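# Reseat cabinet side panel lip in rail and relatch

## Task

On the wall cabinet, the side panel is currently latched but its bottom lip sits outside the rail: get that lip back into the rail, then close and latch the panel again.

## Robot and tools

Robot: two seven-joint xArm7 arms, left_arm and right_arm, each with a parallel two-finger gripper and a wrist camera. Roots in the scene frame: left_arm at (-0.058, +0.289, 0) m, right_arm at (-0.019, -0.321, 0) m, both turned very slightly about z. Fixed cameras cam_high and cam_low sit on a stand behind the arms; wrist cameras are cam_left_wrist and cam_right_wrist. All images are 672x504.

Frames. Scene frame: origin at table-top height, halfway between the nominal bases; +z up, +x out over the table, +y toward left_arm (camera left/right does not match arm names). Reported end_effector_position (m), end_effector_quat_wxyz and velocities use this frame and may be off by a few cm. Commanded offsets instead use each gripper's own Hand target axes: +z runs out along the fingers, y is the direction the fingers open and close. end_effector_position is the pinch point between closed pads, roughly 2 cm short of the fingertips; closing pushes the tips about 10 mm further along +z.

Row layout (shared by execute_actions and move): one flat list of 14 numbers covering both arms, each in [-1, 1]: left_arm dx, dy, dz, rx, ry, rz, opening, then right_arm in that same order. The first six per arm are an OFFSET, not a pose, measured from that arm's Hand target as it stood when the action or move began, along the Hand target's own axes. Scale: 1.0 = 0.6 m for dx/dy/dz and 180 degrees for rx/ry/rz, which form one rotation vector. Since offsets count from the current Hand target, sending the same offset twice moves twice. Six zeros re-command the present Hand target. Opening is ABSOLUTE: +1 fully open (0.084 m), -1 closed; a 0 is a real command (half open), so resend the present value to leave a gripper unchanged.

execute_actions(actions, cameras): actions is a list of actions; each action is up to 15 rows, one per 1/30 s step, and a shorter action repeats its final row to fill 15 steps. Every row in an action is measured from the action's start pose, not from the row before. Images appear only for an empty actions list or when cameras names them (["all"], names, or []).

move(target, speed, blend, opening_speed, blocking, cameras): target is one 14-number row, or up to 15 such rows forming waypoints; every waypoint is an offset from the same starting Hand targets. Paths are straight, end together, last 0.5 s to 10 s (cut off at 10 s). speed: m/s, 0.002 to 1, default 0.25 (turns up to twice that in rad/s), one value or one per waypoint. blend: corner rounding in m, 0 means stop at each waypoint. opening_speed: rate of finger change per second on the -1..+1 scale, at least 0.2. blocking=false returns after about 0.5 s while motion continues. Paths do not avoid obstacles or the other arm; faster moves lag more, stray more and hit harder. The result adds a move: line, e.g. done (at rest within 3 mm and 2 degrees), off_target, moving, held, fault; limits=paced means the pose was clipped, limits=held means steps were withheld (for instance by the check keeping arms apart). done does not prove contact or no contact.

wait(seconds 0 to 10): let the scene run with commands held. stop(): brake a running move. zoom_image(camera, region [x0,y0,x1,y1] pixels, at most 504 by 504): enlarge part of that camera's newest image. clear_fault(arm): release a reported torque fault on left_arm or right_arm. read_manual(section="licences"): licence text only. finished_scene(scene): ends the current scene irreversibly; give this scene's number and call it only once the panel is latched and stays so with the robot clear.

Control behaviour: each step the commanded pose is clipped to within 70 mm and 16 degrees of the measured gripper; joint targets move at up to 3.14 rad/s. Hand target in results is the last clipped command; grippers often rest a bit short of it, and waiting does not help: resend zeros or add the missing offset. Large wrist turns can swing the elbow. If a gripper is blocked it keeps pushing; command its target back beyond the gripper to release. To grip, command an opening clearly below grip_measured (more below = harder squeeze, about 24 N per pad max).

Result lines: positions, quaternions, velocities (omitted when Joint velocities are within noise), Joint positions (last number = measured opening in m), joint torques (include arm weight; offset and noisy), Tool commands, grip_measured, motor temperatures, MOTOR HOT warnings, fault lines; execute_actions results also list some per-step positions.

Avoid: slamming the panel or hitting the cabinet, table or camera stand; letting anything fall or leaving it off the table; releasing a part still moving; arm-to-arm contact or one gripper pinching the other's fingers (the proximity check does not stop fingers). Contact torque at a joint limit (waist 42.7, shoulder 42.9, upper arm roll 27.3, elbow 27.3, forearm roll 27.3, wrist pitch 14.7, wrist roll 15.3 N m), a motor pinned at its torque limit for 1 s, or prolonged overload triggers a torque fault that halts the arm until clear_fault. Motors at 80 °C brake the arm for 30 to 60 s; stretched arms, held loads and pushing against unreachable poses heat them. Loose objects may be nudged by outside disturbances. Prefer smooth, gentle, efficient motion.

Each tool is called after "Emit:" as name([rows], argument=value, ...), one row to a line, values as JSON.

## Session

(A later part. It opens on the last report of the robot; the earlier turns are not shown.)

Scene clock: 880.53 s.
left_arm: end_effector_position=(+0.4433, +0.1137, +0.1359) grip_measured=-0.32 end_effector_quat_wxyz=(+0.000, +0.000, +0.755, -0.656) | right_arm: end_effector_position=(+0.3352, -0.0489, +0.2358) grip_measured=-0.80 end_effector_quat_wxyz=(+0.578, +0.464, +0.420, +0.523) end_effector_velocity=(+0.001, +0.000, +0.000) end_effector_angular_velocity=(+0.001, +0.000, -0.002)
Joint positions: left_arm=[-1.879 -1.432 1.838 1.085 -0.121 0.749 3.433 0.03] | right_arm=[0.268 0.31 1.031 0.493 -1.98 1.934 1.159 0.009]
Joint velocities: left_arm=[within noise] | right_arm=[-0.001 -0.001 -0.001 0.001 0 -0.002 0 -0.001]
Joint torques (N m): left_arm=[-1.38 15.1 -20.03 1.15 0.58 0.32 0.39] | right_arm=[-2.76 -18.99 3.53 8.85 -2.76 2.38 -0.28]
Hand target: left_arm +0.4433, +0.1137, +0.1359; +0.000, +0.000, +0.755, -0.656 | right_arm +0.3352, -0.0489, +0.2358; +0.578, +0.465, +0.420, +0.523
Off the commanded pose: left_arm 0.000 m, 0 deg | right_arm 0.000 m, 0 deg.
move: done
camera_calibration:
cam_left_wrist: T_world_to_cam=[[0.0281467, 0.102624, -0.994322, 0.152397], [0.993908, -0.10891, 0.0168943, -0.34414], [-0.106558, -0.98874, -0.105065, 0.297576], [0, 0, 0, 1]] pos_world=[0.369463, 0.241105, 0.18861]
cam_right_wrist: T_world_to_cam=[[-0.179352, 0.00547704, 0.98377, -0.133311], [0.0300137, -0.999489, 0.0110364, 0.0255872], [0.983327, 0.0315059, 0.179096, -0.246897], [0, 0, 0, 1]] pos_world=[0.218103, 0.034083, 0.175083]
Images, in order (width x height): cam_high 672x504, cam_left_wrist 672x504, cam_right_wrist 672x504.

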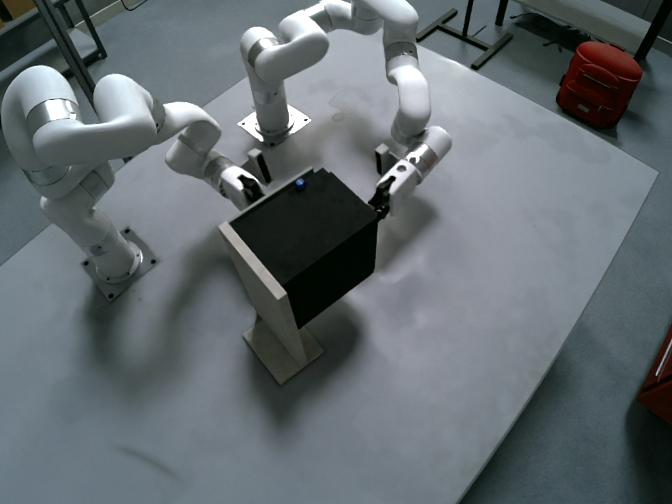

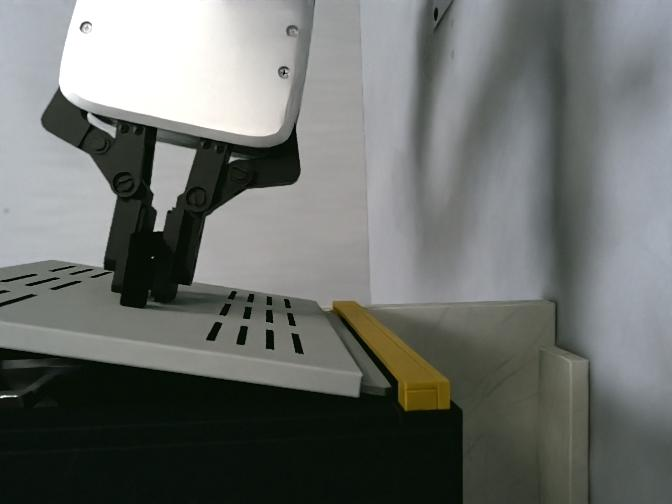

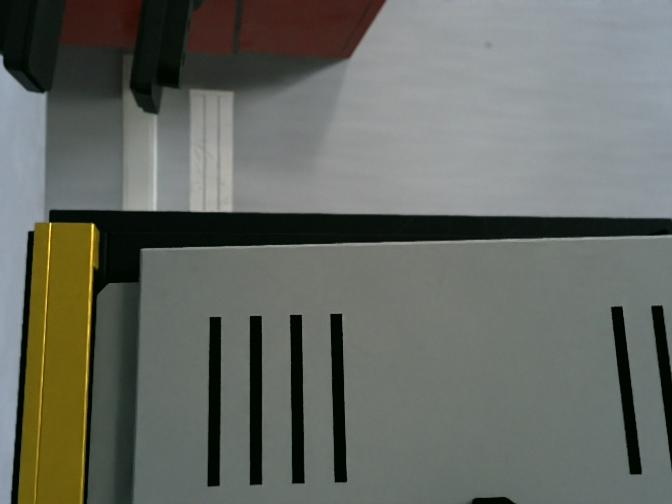

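Emit:
move([
  [0,0,0,0,0,0,-0.3, 0,-0.00195,0.0011,0,0,0,-1],
  [0,0,0,0,0,0,-0.3, 0,-0.01741,-0.00232,0,0,0,-1],
], speed=0.03, cameras=["cam_high","cam_left_wrist","cam_right_wrist"])

Emit:
zoom_image(camera="cam_left_wrist", region=[350, 330, 460, 420])

Emit:
zoom_image(camera="cam_left_wrist", region=[0, 230, 400, 430])

Emit:
zoom_image(camera="cam_right_wrist", region=[40, 200, 180, 380])

Scene clock: 900.97 s.
left_arm: end_effector_position=(+0.4433, +0.1137, +0.1359) grip_measured=-0.32 end_effector_quat_wxyz=(+0.000, +0.000, +0.755, -0.656) | right_arm: end_effector_position=(+0.3361, -0.0490, +0.2255) grip_measured=-0.80 end_effector_quat_wxyz=(+0.579, +0.464, +0.419, +0.523)
Joint positions: left_arm=[-1.879 -1.432 1.838 1.085 -0.121 0.749 3.433 0.03] | right_arm=[0.293 0.367 1 0.5 -2.002 1.979 1.173 0.009]
Joint torques (N m): left_arm=[-1.28 15.21 -19.88 1.09 0.55 0.32 0.31] | right_arm=[-2.61 -6.83 -2.14 6.43 -1.48 -0.88 0.61]
Hand target: left_arm +0.4433, +0.1137, +0.1359; +0.000, +0.000, +0.755, -0.656 | right_arm +0.3361, -0.0490, +0.2253; +0.578, +0.465, +0.420, +0.523
Off the commanded pose: left_arm 0.000 m, 0 deg | right_arm 0.000 m, 0 deg.
move: done
camera_calibration:
cam_left_wrist: T_world_to_cam=[[0.0281467, 0.102624, -0.994322, 0.152397], [0.993908, -0.10891, 0.0168943, -0.34414], [-0.106558, -0.98874, -0.105065, 0.297576], [0, 0, 0, 1]] pos_world=[0.369463, 0.241105, 0.18861]
cam_right_wrist: T_world_to_cam=[[-0.180043, 0.00537064, 0.983644, -0.122823], [0.0299268, -0.999492, 0.0109349, 0.0256067], [0.983203, 0.0314061, 0.17979, -0.246117], [0, 0, 0, 1]] pos_world=[0.219103, 0.0339829, 0.164784]
Images, in order (width x height): cam_high 672x504, cam_left_wrist 672x504, cam_right_wrist 672x504.

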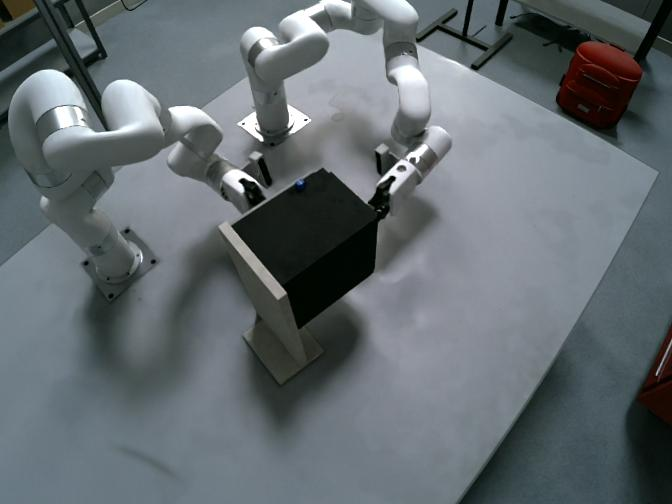

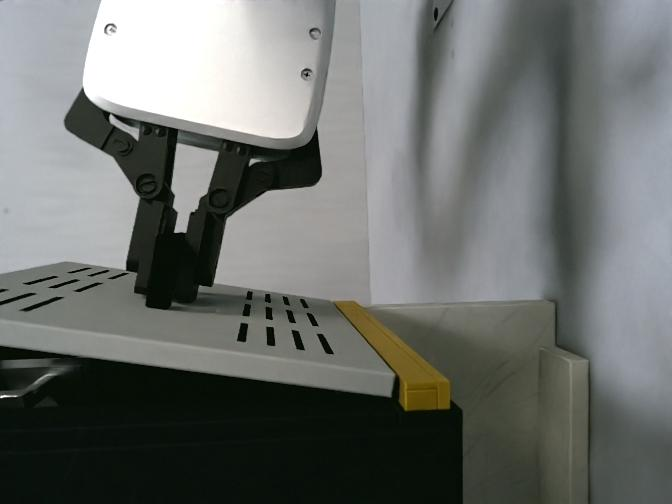

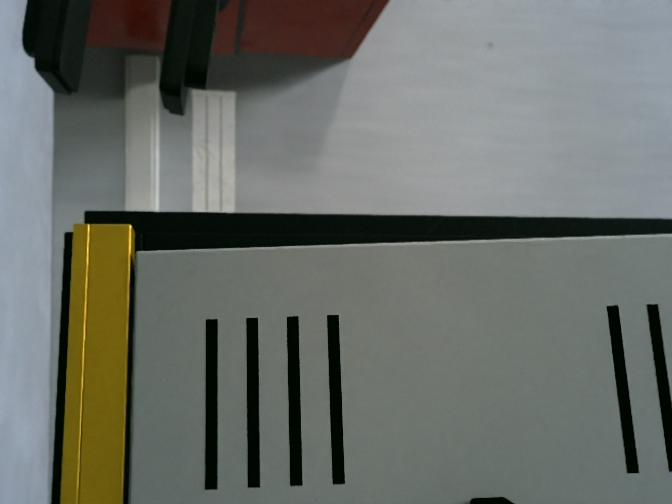

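Scaled by 4.582 from the camera's 672x504 image, which has a finer 960x720 frame.

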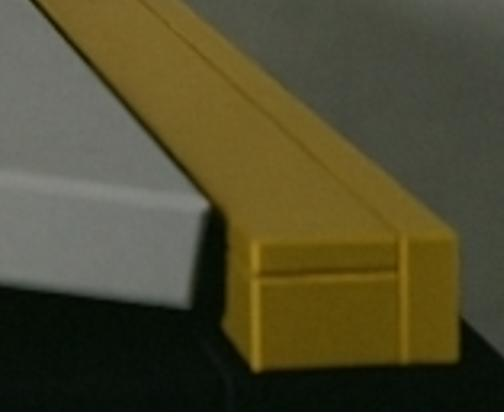

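Scaled by 1.260 from the camera's 672x504 image, which has a finer 960x720 frame.

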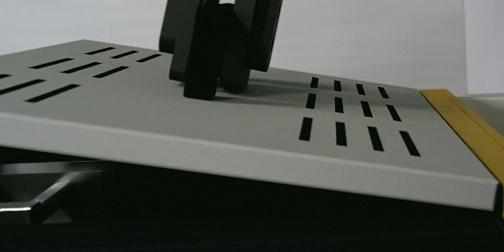

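Scaled by 2.800 from the camera's 672x504 image, which has a finer 960x720 frame.

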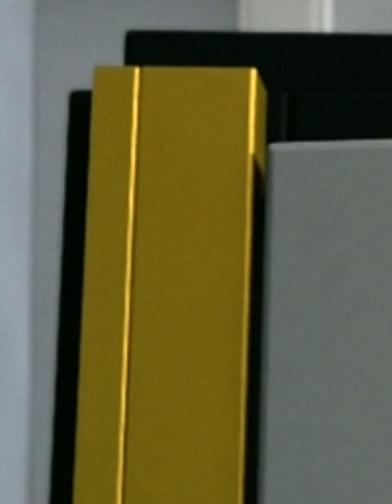

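Emit:
move(target=[0,0,0,0,0,0,-0.3, 0,0.0022,0.0069,0.0128,0,0,-1], speed=0.03)

Emit:
move(target=[0,0,0,0,0,0,-0.3, 0,0.0018,0.0067,0.0128,0,0,-1], speed=0.03, cameras=["cam_high","cam_left_wrist","cam_right_wrist"])

Emit:
zoom_image(camera="cam_left_wrist", region=[0, 230, 400, 430])

Scene clock: 925.27 s.
left_arm: end_effector_position=(+0.4433, +0.1137, +0.1359) grip_measured=-0.32 end_effector_quat_wxyz=(+0.000, +0.000, +0.755, -0.656) | right_arm: end_effector_position=(+0.3398, -0.0494, +0.2274) grip_measured=-0.80 end_effector_quat_wxyz=(+0.569, +0.476, +0.430, +0.514)
Joint positions: left_arm=[-1.879 -1.432 1.838 1.085 -0.121 0.749 3.433 0.03] | right_arm=[0.244 0.303 1.038 0.497 -1.979 1.883 1.156 0.009]
Joint torques (N m): left_arm=[-1.16 15.19 -19.86 1.03 0.54 0.43 0.19] | right_arm=[-4.68 -11.89 0.97 7.39 -1.75 -1.21 -0.18]
Hand target: left_arm +0.4433, +0.1137, +0.1359; +0.000, +0.000, +0.755, -0.656 | right_arm +0.3398, -0.0494, +0.2275; +0.569, +0.476, +0.430, +0.514
Off the commanded pose: left_arm 0.000 m, 0 deg | right_arm 0.000 m, 0 deg.
move: done

Scene clock: 926.40 s.
left_arm: end_effector_position=(+0.4433, +0.1137, +0.1359) grip_measured=-0.32 end_effector_quat_wxyz=(+0.000, +0.000, +0.755, -0.656) | right_arm: end_effector_position=(+0.3436, -0.0498, +0.2292) grip_measured=-0.80 end_effector_quat_wxyz=(+0.559, +0.487, +0.440, +0.506)
Joint positions: left_arm=[-1.879 -1.432 1.838 1.085 -0.121 0.749 3.433 0.03] | right_arm=[0.196 0.235 1.07 0.496 -1.954 1.78 1.139 0.009]
Joint torques (N m): left_arm=[-1.09 14.71 -19.81 1.19 0.6 0.33 0.26] | right_arm=[-3.49 -13.27 2.19 9.33 -3.64 -0.05 -0.27]
Hand target: left_arm +0.4433, +0.1137, +0.1359; +0.000, +0.000, +0.755, -0.656 | right_arm +0.3436, -0.0498, +0.2292; +0.559, +0.487, +0.440, +0.506
Off the commanded pose: left_arm 0.000 m, 0 deg | right_arm 0.000 m, 0 deg.
move: done
camera_calibration:
cam_left_wrist: T_world_to_cam=[[0.0281467, 0.102624, -0.994322, 0.152397], [0.993908, -0.10891, 0.0168943, -0.34414], [-0.106558, -0.98874, -0.105065, 0.297576], [0, 0, 0, 1]] pos_world=[0.369463, 0.241105, 0.18861]
cam_right_wrist: T_world_to_cam=[[-0.100151, -0.00255997, 0.994969, -0.155479], [0.0305147, -0.999534, 0.000499807, 0.0268001], [0.994504, 0.0304112, 0.100182, -0.239814], [0, 0, 0, 1]] pos_world=[0.222107, 0.0336826, 0.178708]
Images, in order (width x height): cam_high 672x504, cam_left_wrist 672x504, cam_right_wrist 672x504.

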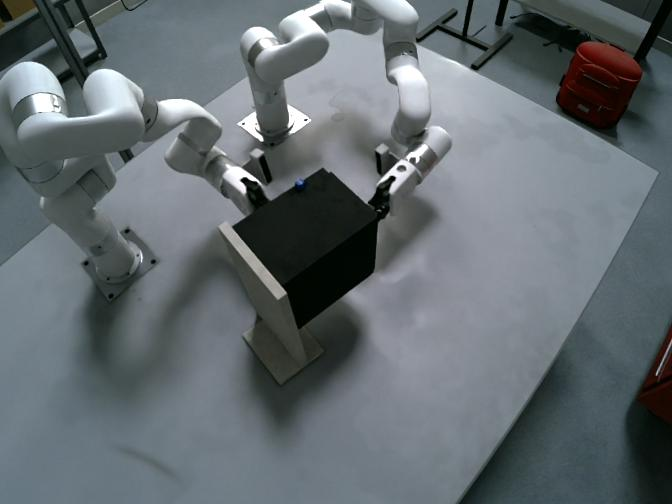

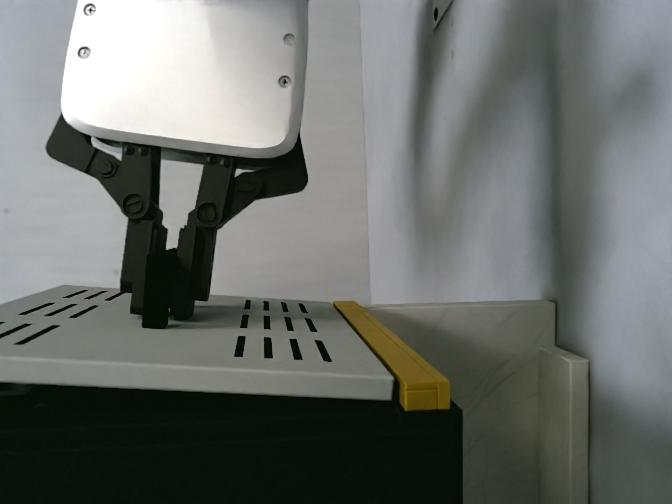

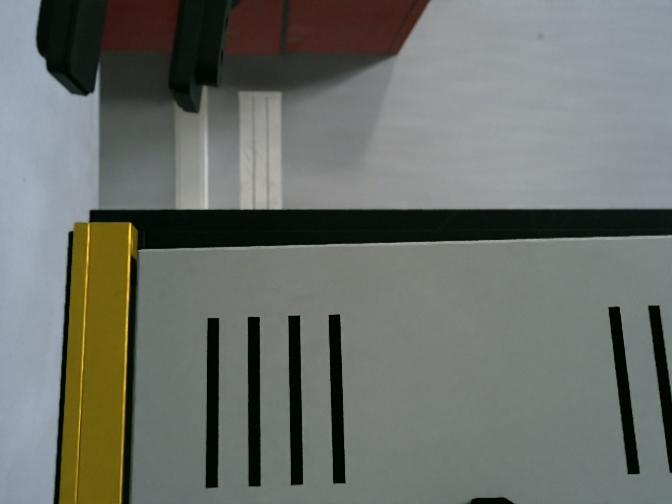

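Scaled by 1.260 from the camera's 672x504 image, which has a finer 960x720 frame.

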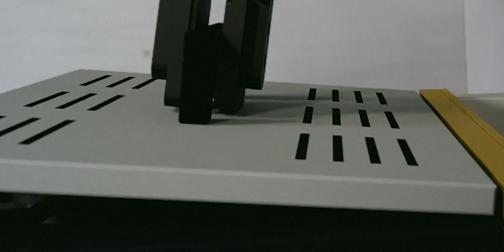

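Emit:
move(target=[0,0,0,0,0,0,-0.3, 0,0.0016,0.007,0.0133,0,0,-1], speed=0.03)

Emit:
move(target=[0,0,0,0,0,0,-0.3, 0,0.0006,0.0022,0.0045,0,0,-1], speed=0.03, cameras=["cam_high","cam_left_wrist","cam_right_wrist"])

Emit:
zoom_image(camera="cam_left_wrist", region=[0, 230, 400, 430])

Emit:
zoom_image(camera="cam_high", region=[200, 140, 360, 260])

Scene clock: 934.13 s.
left_arm: end_effector_position=(+0.4433, +0.1137, +0.1359) grip_measured=-0.32 end_effector_quat_wxyz=(+0.000, +0.000, +0.755, -0.656) | right_arm: end_effector_position=(+0.3476, -0.0501, +0.2307) grip_measured=-0.80 end_effector_quat_wxyz=(+0.549, +0.499, +0.451, +0.496)
Joint positions: left_arm=[-1.879 -1.432 1.838 1.085 -0.121 0.749 3.433 0.03] | right_arm=[0.151 0.16 1.095 0.498 -1.926 1.667 1.123 0.009]
Joint torques (N m): left_arm=[-0.95 15.2 -19.73 1.13 0.61 0.25 0.15] | right_arm=[-3.02 -13.18 1.83 10.41 -3.83 0.36 -0.34]
Hand target: left_arm +0.4433, +0.1137, +0.1359; +0.000, +0.000, +0.755, -0.656 | right_arm +0.3476, -0.0502, +0.2308; +0.549, +0.499, +0.451, +0.496
Off the commanded pose: left_arm 0.000 m, 0 deg | right_arm 0.000 m, 0 deg.
move: done

Scene clock: 935.00 s.
left_arm: end_effector_position=(+0.4433, +0.1137, +0.1359) grip_measured=-0.32 end_effector_quat_wxyz=(+0.000, +0.000, +0.755, -0.656) | right_arm: end_effector_position=(+0.3488, -0.0503, +0.2312) grip_measured=-0.80 end_effector_quat_wxyz=(+0.545, +0.503, +0.454, +0.493)
Joint positions: left_arm=[-1.879 -1.432 1.838 1.085 -0.121 0.749 3.433 0.03] | right_arm=[0.137 0.134 1.101 0.499 -1.916 1.627 1.118 0.009]
Joint torques (N m): left_arm=[-1.2 14.82 -19.76 1.09 0.46 0.29 0.22] | right_arm=[-2.76 -13.53 1.82 10.97 -3.24 0.72 -0.34]
Hand target: left_arm +0.4433, +0.1137, +0.1359; +0.000, +0.000, +0.755, -0.656 | right_arm +0.3488, -0.0503, +0.2312; +0.545, +0.503, +0.454, +0.493
Off the commanded pose: left_arm 0.000 m, 0 deg | right_arm 0.000 m, 0 deg.
move: done
camera_calibration:
cam_left_wrist: T_world_to_cam=[[0.0281467, 0.102624, -0.994322, 0.152397], [0.993908, -0.10891, 0.0168943, -0.34414], [-0.106558, -0.98874, -0.105065, 0.297576], [0, 0, 0, 1]] pos_world=[0.369463, 0.241105, 0.18861]
cam_right_wrist: T_world_to_cam=[[-0.0446528, -0.00819492, 0.998969, -0.177555], [0.0303207, -0.999517, -0.00684411, 0.0278404], [0.998542, 0.0299839, 0.0448797, -0.233819], [0, 0, 0, 1]] pos_world=[0.224706, 0.0333827, 0.188056]
Images, in order (width x height): cam_high 672x504, cam_left_wrist 672x504, cam_right_wrist 672x504.

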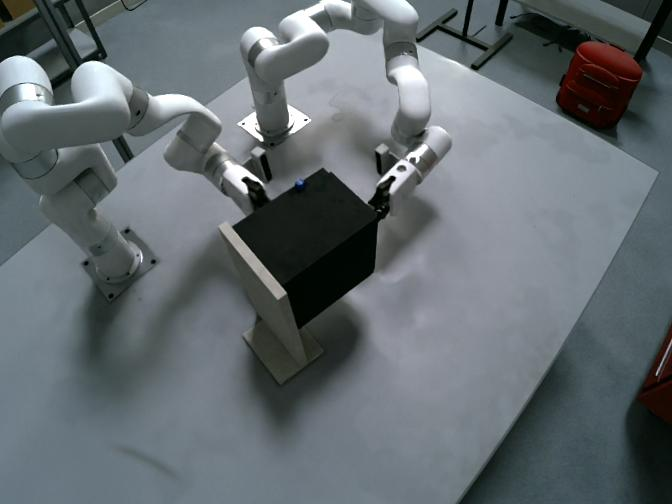

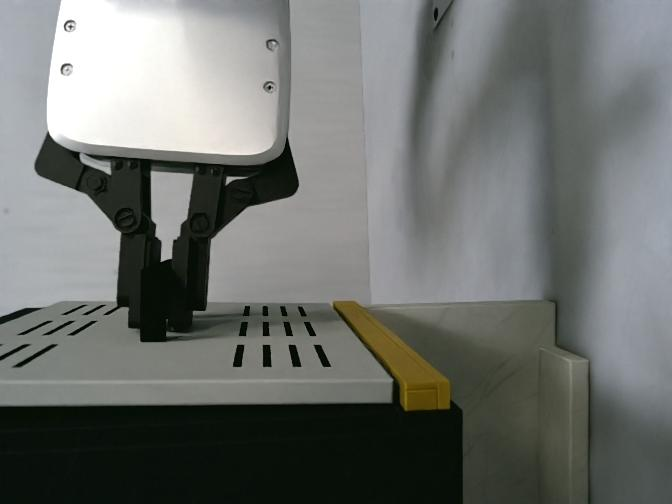

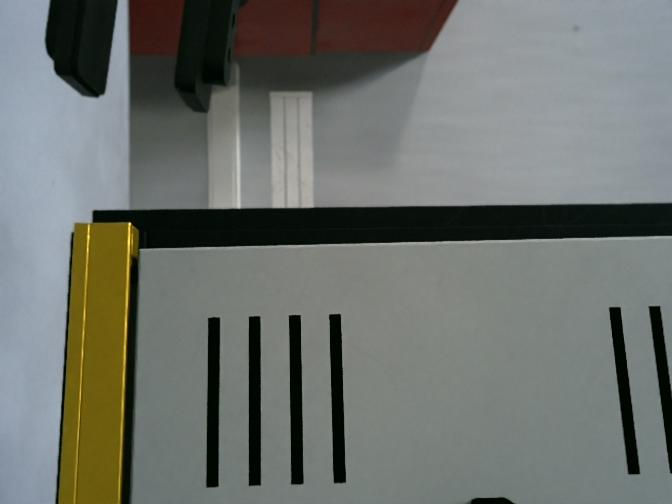

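Scaled by 1.260 from the camera's 672x504 image, which has a finer 960x720 frame.

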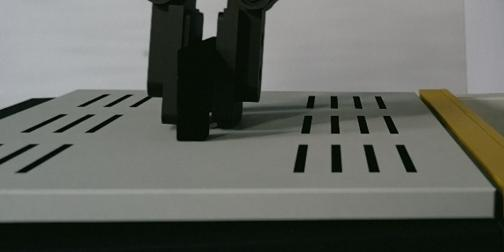

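Scaled by 3.150 from the camera's 672x504 image, which has a finer 960x720 frame.

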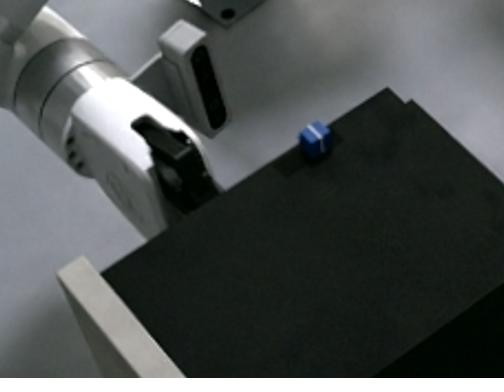

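Emit:
move(target=[0,0,0,0,0,0,-0.3, 0,0.0001,0.0015,0.0028,0,0,-1], speed=0.02)

Emit:
move(target=[0,0,0,0,0,0,-0.3, 0,0,0.0008,0,0,0,-1], speed=0.02, cameras=["cam_left_wrist","cam_right_wrist"])

Emit:
zoom_image(camera="cam_left_wrist", region=[350, 330, 460, 420])

Emit:
zoom_image(camera="cam_left_wrist", region=[0, 270, 200, 430])

Scene clock: 943.73 s.
left_arm: end_effector_position=(+0.4433, +0.1137, +0.1359) grip_measured=-0.32 end_effector_quat_wxyz=(+0.000, +0.000, +0.755, -0.656) | right_arm: end_effector_position=(+0.3497, -0.0504, +0.2314) grip_measured=-0.80 end_effector_quat_wxyz=(+0.543, +0.505, +0.457, +0.491)
Joint positions: left_arm=[-1.879 -1.432 1.838 1.085 -0.121 0.749 3.433 0.03] | right_arm=[0.13 0.119 1.103 0.5 -1.911 1.603 1.114 0.009]
Joint torques (N m): left_arm=[-0.79 15.21 -19.7 1.02 0.45 0.4 0.19] | right_arm=[-2.91 -11.53 1.44 10.77 -3.22 -0.01 -0.38]
Hand target: left_arm +0.4433, +0.1137, +0.1359; +0.000, +0.000, +0.755, -0.656 | right_arm +0.3497, -0.0504, +0.2314; +0.543, +0.505, +0.457, +0.491
Off the commanded pose: left_arm 0.000 m, 0 deg | right_arm 0.000 m, 0 deg.
move: done

Scene clock: 944.43 s.
left_arm: end_effector_position=(+0.4433, +0.1137, +0.1359) grip_measured=-0.32 end_effector_quat_wxyz=(+0.000, +0.000, +0.755, -0.656) | right_arm: end_effector_position=(+0.3502, -0.0504, +0.2314) grip_measured=-0.80 end_effector_quat_wxyz=(+0.543, +0.505, +0.457, +0.491)
Joint positions: left_arm=[-1.879 -1.432 1.838 1.085 -0.121 0.749 3.433 0.03] | right_arm=[0.129 0.119 1.103 0.5 -1.912 1.603 1.114 0.009]
Joint torques (N m): left_arm=[-1.3 15.11 -19.76 1.13 0.38 0.37 0.17] | right_arm=[-2.88 -7.26 -0.05 10.7 -5.86 -0.29 -0.43]
Hand target: left_arm +0.4433, +0.1137, +0.1359; +0.000, +0.000, +0.755, -0.656 | right_arm +0.3502, -0.0504, +0.2314; +0.543, +0.505, +0.457, +0.491
Off the commanded pose: left_arm 0.000 m, 0 deg | right_arm 0.000 m, 0 deg.
move: done
camera_calibration:
cam_left_wrist: T_world_to_cam=[[0.0281467, 0.102624, -0.994322, 0.152397], [0.993908, -0.10891, 0.0168943, -0.34414], [-0.106558, -0.98874, -0.105065, 0.297576], [0, 0, 0, 1]] pos_world=[0.369463, 0.241105, 0.18861]
cam_right_wrist: T_world_to_cam=[[-0.03601, -0.00918091, 0.999309, -0.180884], [0.0303113, -0.999508, -0.00809047, 0.0279577], [0.998892, 0.029999, 0.0362706, -0.233325], [0, 0, 0, 1]] pos_world=[0.225705, 0.0332828, 0.189448]
Images, in order (width x height): cam_left_wrist 672x504, cam_right_wrist 672x504.

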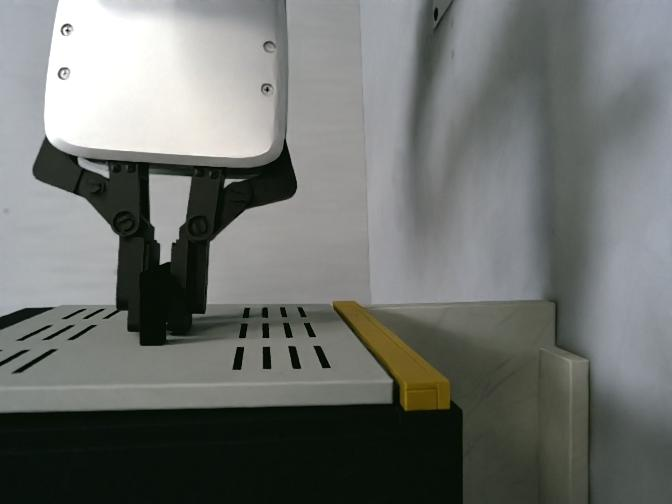

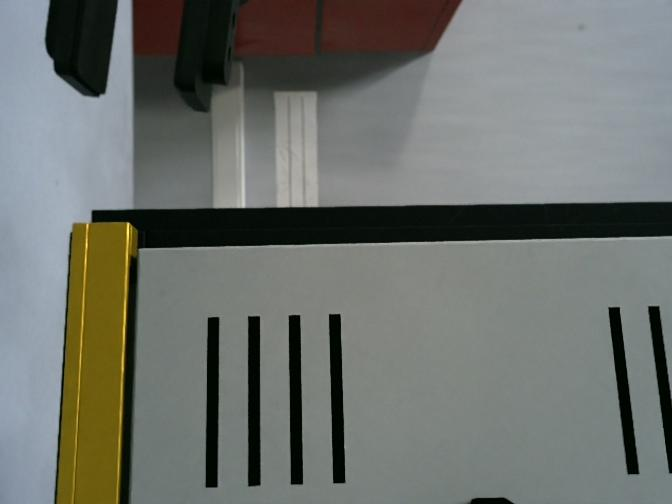

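Scaled by 4.582 from the camera's 672x504 image, which has a finer 960x720 frame.

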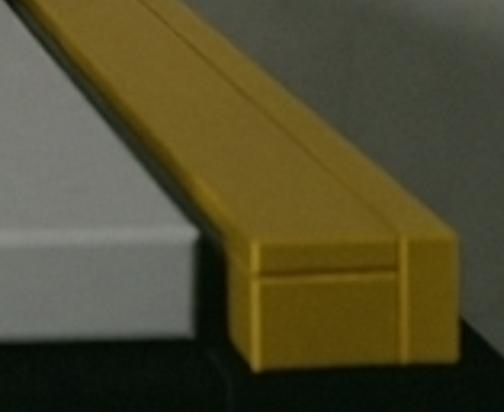

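Scaled by 2.520 from the camera's 672x504 image, which has a finer 960x720 frame.

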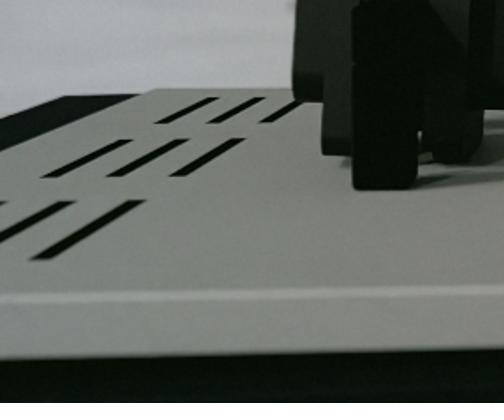

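Emit:
move([
  [0,-0.095,-0.0913,0,0,0,-0.3, 0,0,0,0,0,0,-1],
  [0.0555,-0.425,-0.138,-0.2245,-0.0135,0.0397,-0.3, 0,0,0,0,0,0,-1],
  [0.1168,-0.4689,0.1435,-0.4490,-0.0270,0.0793,-0.3, 0,0,0,0,0,0,-1],
  [0.0997,-0.3886,0.1569,-0.4490,-0.0270,0.0793,-0.3, 0,0,0,0,0,0,-1],
], speed=[0.35,0.4,0.35,0.08], blend=[0.03,0.05,0.01,0], cameras=["cam_high","cam_left_wrist"])

Emit:
zoom_image(camera="cam_high", region=[240, 140, 350, 220])

Emit:
zoom_image(camera="cam_left_wrist", region=[100, 320, 600, 504])

Scene clock: 963.57 s.
left_arm: end_effector_position=(+0.3837, -0.0119, +0.3538) grip_measured=-0.32 end_effector_quat_wxyz=(+0.104, +0.061, +0.993, -0.007) | right_arm: end_effector_position=(+0.3502, -0.0504, +0.2314) grip_measured=-0.80 end_effector_quat_wxyz=(+0.543, +0.505, +0.457, +0.491)
Joint positions: left_arm=[-1.602 0.075 1.047 1.468 0.033 1.246 2.649 0.03] | right_arm=[0.129 0.119 1.103 0.5 -1.912 1.603 1.114 0.009]
Joint torques (N m): left_arm=[2.71 -9.21 2.42 11.3 -1.36 -1.77 0.53] | right_arm=[-3.15 -7.12 -0.08 10.03 -4.87 -0.4 -0.1]
Hand target: left_arm +0.3837, -0.0119, +0.3538; +0.104, +0.061, +0.993, -0.007 | right_arm +0.3502, -0.0504, +0.2314; +0.543, +0.505, +0.457, +0.491
Off the commanded pose: left_arm 0.000 m, 0 deg | right_arm 0.000 m, 0 deg.
move: done
camera_calibration:
cam_left_wrist: T_world_to_cam=[[0.157052, 0.98712, -0.0304782, 0.00366267], [0.982872, -0.153214, 0.102414, -0.328827], [0.0964257, -0.0460405, -0.994275, 0.437903], [0, 0, 0, 1]] pos_world=[0.280394, -0.033835, 0.469184]
Images, in order (width x height): cam_high 672x504, cam_left_wrist 672x504.

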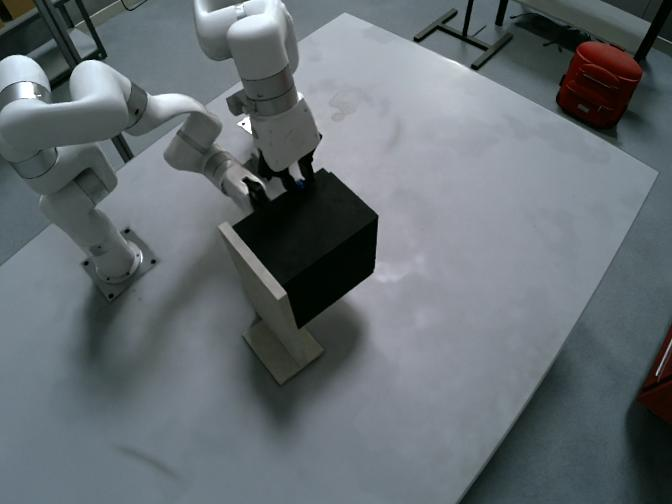

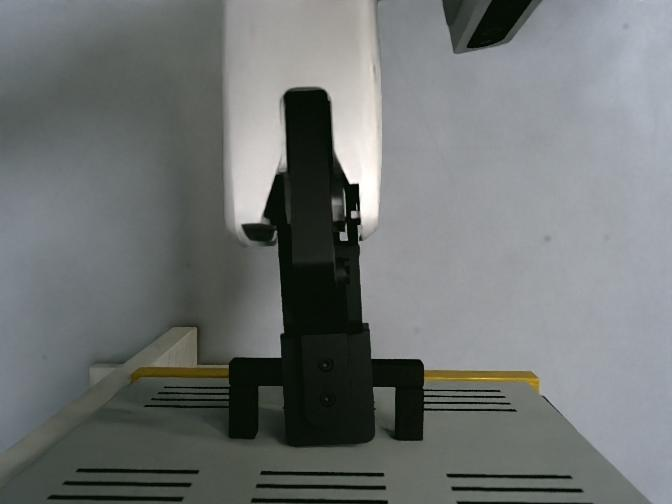

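Scaled by 4.582 from the camera's 672x504 image, which has a finer 960x720 frame.

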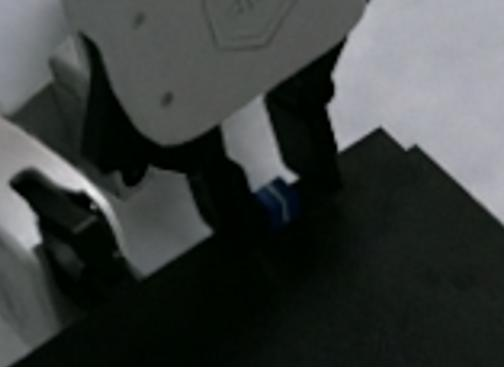

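Scaled by 1.008 from the camera's 672x504 image, which has a finer 960x720 frame.

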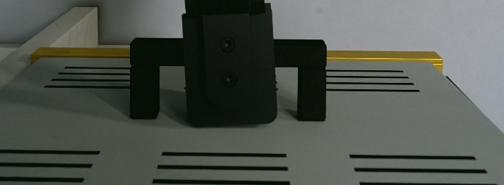

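Emit:
move([
  [0,0,0,0,0,0,-0.9, 0,0,0,0,0,0,-1],
  [0,-0.0375,0,0,0,0,-0.9, 0,0,0,0,0,0,-1],
], speed=0.04, opening_speed=1.5, cameras=["cam_high","cam_left_wrist","cam_right_wrist"])

Emit:
zoom_image(camera="cam_high", region=[240, 140, 350, 220])

Scene clock: 980.97 s.
left_arm: end_effector_position=(+0.3809, -0.0335, +0.3536) grip_measured=-0.69 end_effector_quat_wxyz=(+0.103, +0.060, +0.993, -0.006) | right_arm: end_effector_position=(+0.3502, -0.0505, +0.2314) grip_measured=-0.80 end_effector_quat_wxyz=(+0.543, +0.505, +0.457, +0.491)
Joint positions: left_arm=[-1.588 0.146 1.035 1.518 -0.029 1.261 2.655 0.014] | right_arm=[0.129 0.119 1.103 0.5 -1.912 1.603 1.114 0.009]
Joint torques (N m): left_arm=[-21.69 1.48 -20.3 10.38 -12.74 -9.72 0.69] | right_arm=[8.03 -10.12 7.75 5.78 -1.3 0.03 -0.13]
Hand target: left_arm +0.3810, -0.0343, +0.3538; +0.104, +0.061, +0.993, -0.007 | right_arm +0.3502, -0.0504, +0.2314; +0.543, +0.505, +0.457, +0.491
Off the commanded pose: left_arm 0.001 m, 0 deg | right_arm 0.000 m, 0 deg.
move: done
camera_calibration:
cam_left_wrist: T_world_to_cam=[[0.156067, 0.987314, -0.0292261, 0.0253818], [0.983184, -0.152437, 0.100564, -0.328789], [0.0948333, -0.0444294, -0.994501, 0.437685], [0, 0, 0, 1]] pos_world=[0.277792, -0.0557334, 0.469085]
cam_right_wrist: T_world_to_cam=[[-0.03591, -0.00907393, 0.999314, -0.180907], [0.030202, -0.999512, -0.00799043, 0.0279605], [0.998899, 0.0298944, 0.0361665, -0.233403], [0, 0, 0, 1]] pos_world=[0.225805, 0.0332827, 0.189448]
Images, in order (width x height): cam_high 672x504, cam_left_wrist 672x504, cam_right_wrist 672x504.

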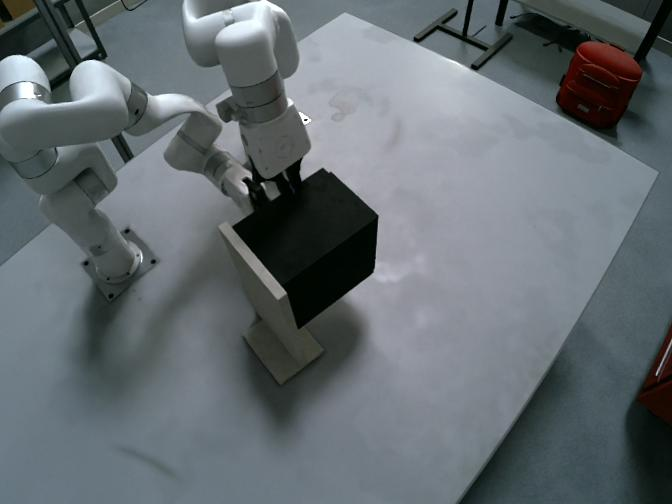

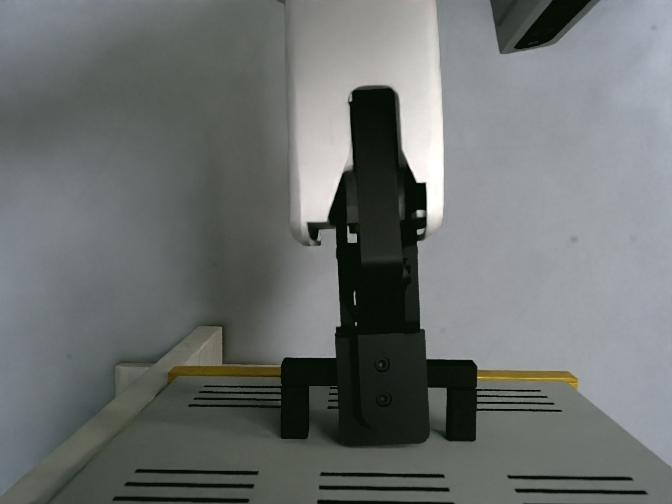

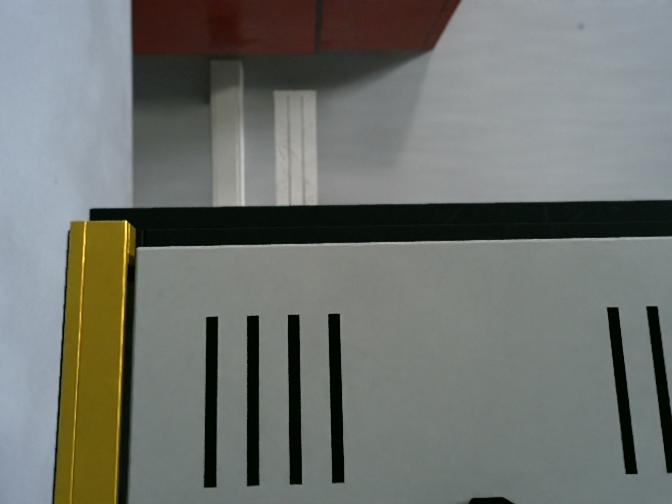

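Scaled by 4.582 from the camera's 672x504 image, which has a finer 960x720 frame.

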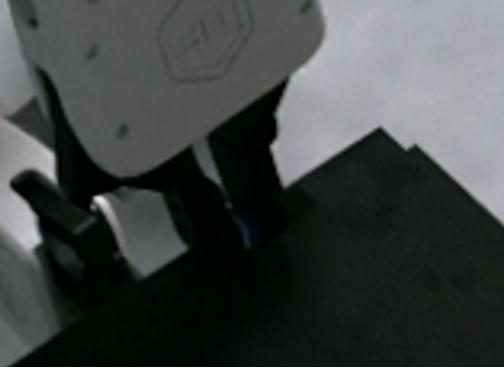

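Emit:
move([
  [0,0,0,0,0,0,-0.3, 0,0,0,0,0,0,-1],
  [0,0,-0.0833,0,0,0,-0.3, 0,0,0,0,0,0,-0.6],
], speed=0.1, opening_speed=1.0, cameras=["all"])

Emit:
zoom_image(camera="cam_high", region=[240, 140, 350, 220])

Emit:
zoom_image(camera="cam_left_wrist", region=[150, 300, 650, 504])

Scene clock: 993.93 s.
left_arm: end_effector_position=(+0.3707, -0.0330, +0.4027) grip_measured=-0.32 end_effector_quat_wxyz=(+0.104, +0.061, +0.993, -0.007) | right_arm: end_effector_position=(+0.3502, -0.0504, +0.2314) grip_measured=-0.62 end_effector_quat_wxyz=(+0.543, +0.505, +0.457, +0.491)
Joint positions: left_arm=[-1.592 0.14 1.037 1.656 -0.023 1.399 2.65 0.03] | right_arm=[0.129 0.119 1.103 0.5 -1.912 1.603 1.114 0.017]
Joint torques (N m): left_arm=[2.37 -10.97 3.49 11.7 -1.16 -1.2 0.7] | right_arm=[0.24 -10.66 1.12 9.31 -1.13 1.44 -0.04]
Hand target: left_arm +0.3707, -0.0330, +0.4027; +0.104, +0.061, +0.993, -0.007 | right_arm +0.3502, -0.0504, +0.2314; +0.543, +0.505, +0.457, +0.491
Off the commanded pose: left_arm 0.000 m, 0 deg | right_arm 0.000 m, 0 deg.
move: done
camera_calibration:
cam_left_wrist: T_world_to_cam=[[0.157044, 0.987124, -0.0303799, 0.0279712], [0.982873, -0.153216, 0.102399, -0.324273], [0.096426, -0.0459407, -0.994279, 0.486713], [0, 0, 0, 1]] pos_world=[0.267394, -0.0549348, 0.517984]
cam_right_wrist: T_world_to_cam=[[-0.0358092, -0.0090739, 0.999317, -0.180834], [0.0303012, -0.999509, -0.00798983, 0.0279402], [0.998899, 0.0299944, 0.0360666, -0.233284], [0, 0, 0, 1]] pos_world=[0.225705, 0.0332828, 0.189348]

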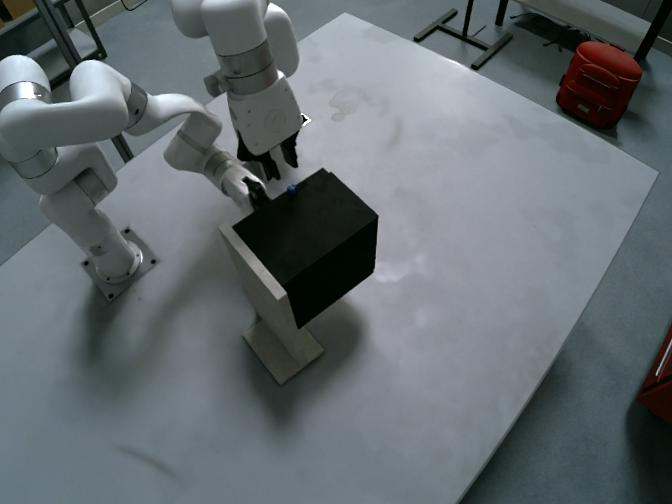

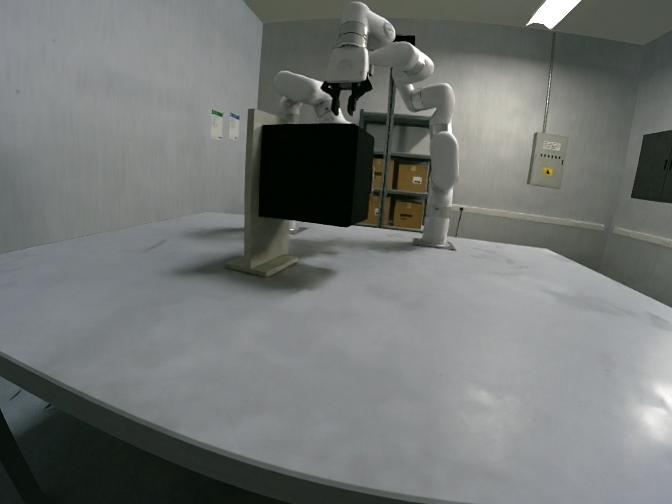

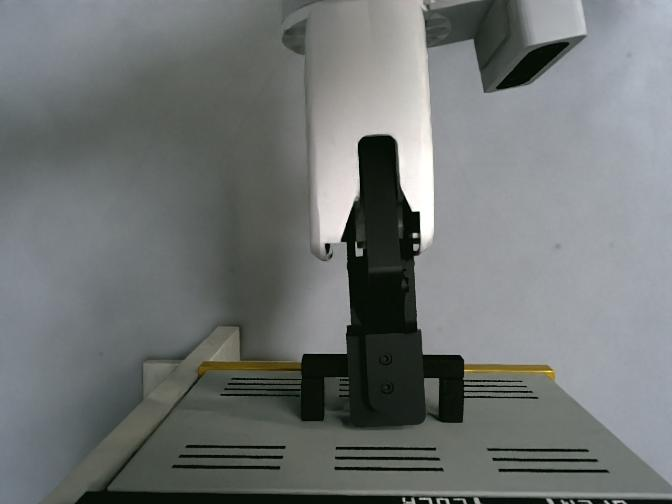

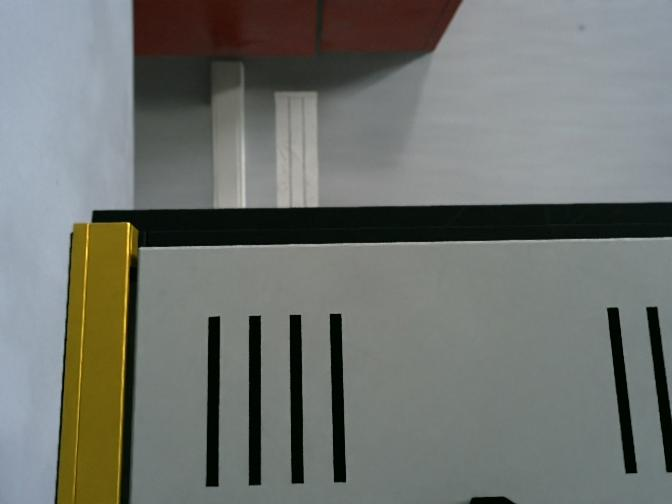

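Scaled by 4.582 from the camera's 672x504 image, which has a finer 960x720 frame.

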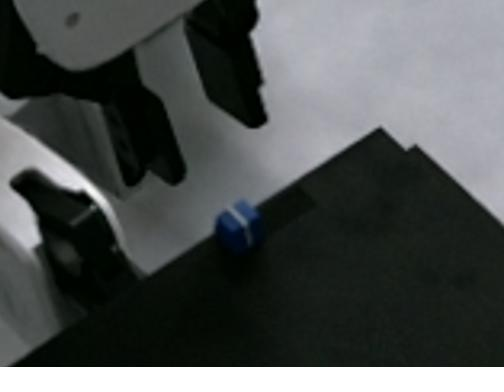

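Scaled by 1.008 from the camera's 672x504 image, which has a finer 960x720 frame.

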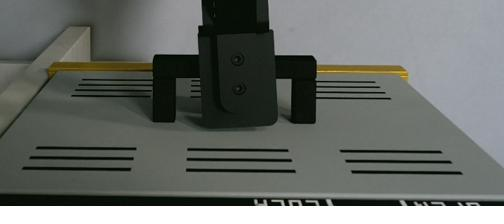

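Emit:
move([
  [0,0,0,0,0,0,-0.3, 0,0,0,0,0,0,-0.1],
  [0,0,-0.08,0,0,0,-0.3, 0,0,-0.13,0,0,0,-0.1],
], speed=0.15, opening_speed=1.5, cameras=["all"])

Emit:
zoom_image(camera="cam_left_wrist", region=[170, 250, 672, 504])

Emit:
zoom_image(camera="cam_right_wrist", region=[120, 200, 320, 360])

Scene clock: 1002.47 s.
left_arm: end_effector_position=(+0.3609, -0.0317, +0.4497) grip_measured=-0.32 end_effector_quat_wxyz=(+0.104, +0.061, +0.993, -0.007) | right_arm: end_effector_position=(+0.2728, -0.0426, +0.2258) grip_measured=-0.11 end_effector_quat_wxyz=(+0.543, +0.505, +0.457, +0.491)
Joint positions: left_arm=[-1.559 0.178 1.039 1.826 -0.061 1.547 2.674 0.03] | right_arm=[0.272 0.126 1.234 0.462 -1.667 1.738 1.142 0.039]
Joint torques (N m): left_arm=[2.12 -11.4 3.95 10.97 -1.21 -1.03 0.54] | right_arm=[2.28 -7.73 2.05 8.64 -0.15 1.85 0.22]
Hand target: left_arm +0.3609, -0.0317, +0.4497; +0.104, +0.061, +0.993, -0.007 | right_arm +0.2728, -0.0426, +0.2257; +0.543, +0.505, +0.457, +0.491
Off the commanded pose: left_arm 0.000 m, 0 deg | right_arm 0.000 m, 0 deg.
move: done
camera_calibration:
cam_left_wrist: T_world_to_cam=[[0.157044, 0.987124, -0.0303799, 0.0296548], [0.982873, -0.153216, 0.102399, -0.319254], [0.096426, -0.0459407, -0.994279, 0.534449], [0, 0, 0, 1]] pos_world=[0.257594, -0.0536348, 0.564984]
cam_right_wrist: T_world_to_cam=[[-0.035908, -0.0090761, 0.999314, -0.177923], [0.0304018, -0.999506, -0.00798543, 0.0380211], [0.998893, 0.0300942, 0.0361662, -0.156023], [0, 0, 0, 1]] pos_world=[0.148305, 0.0410829, 0.183748]

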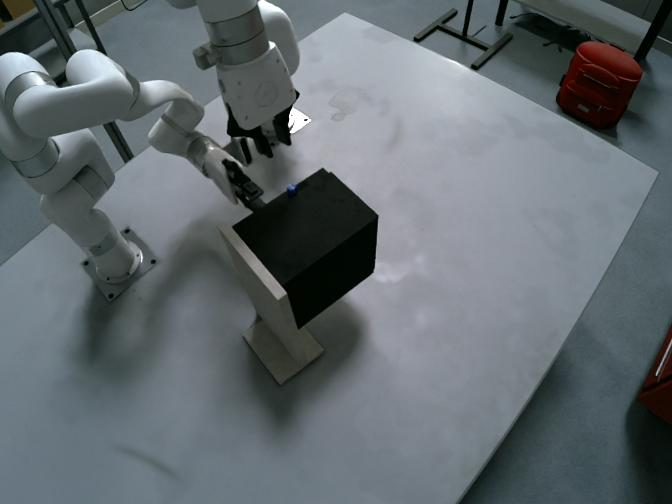

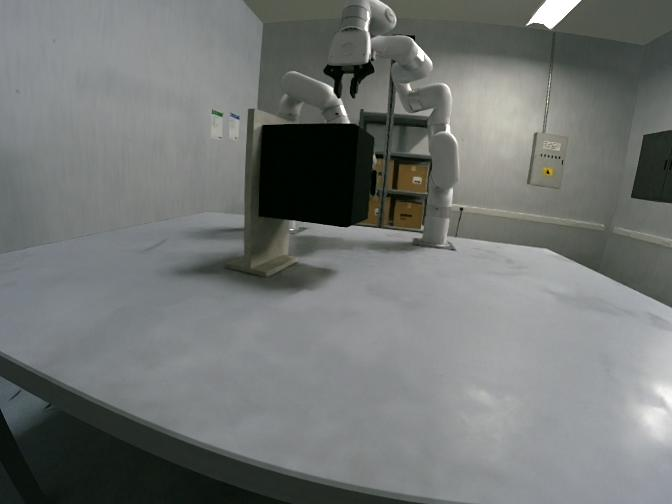

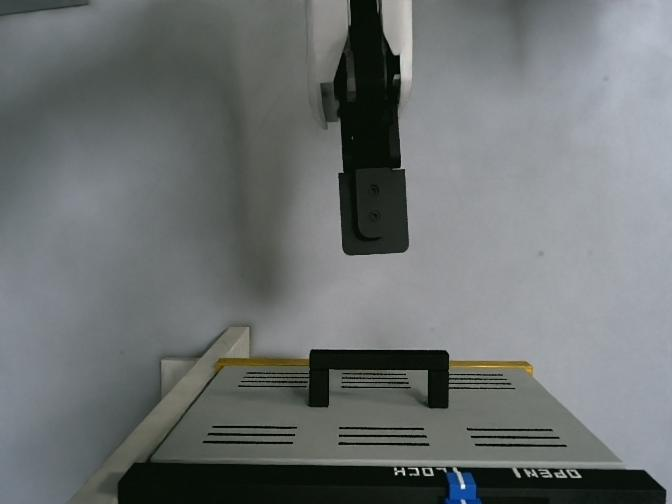

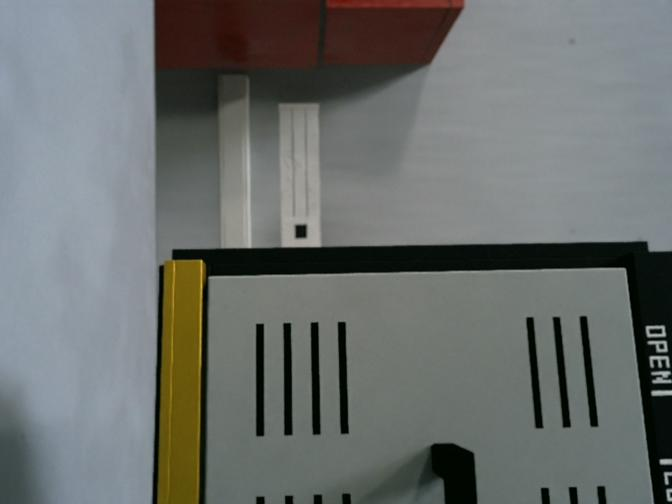

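Scaled by 1.004 from the camera's 672x504 image, which has a finer 960x720 frame.

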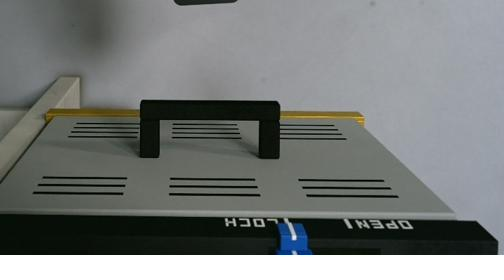

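Scaled by 2.520 from the camera's 672x504 image, which has a finer 960x720 frame.

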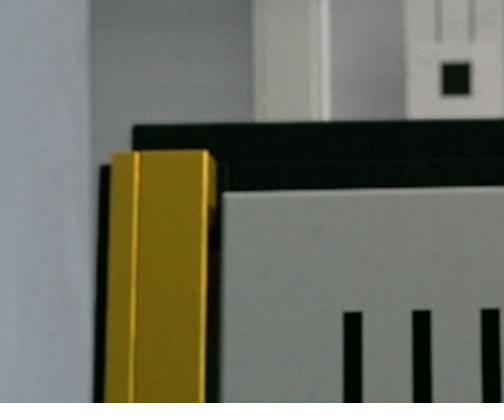

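Emit:
zoom_image(camera="cam_left_wrist", region=[360, 440, 620, 504])

Scaled by 1.938 from the camera's 672x504 image, which has a finer 960x720 frame.

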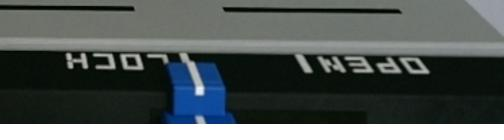

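Emit:
finished_scene(scene=1)

The scene is finished: the task was done.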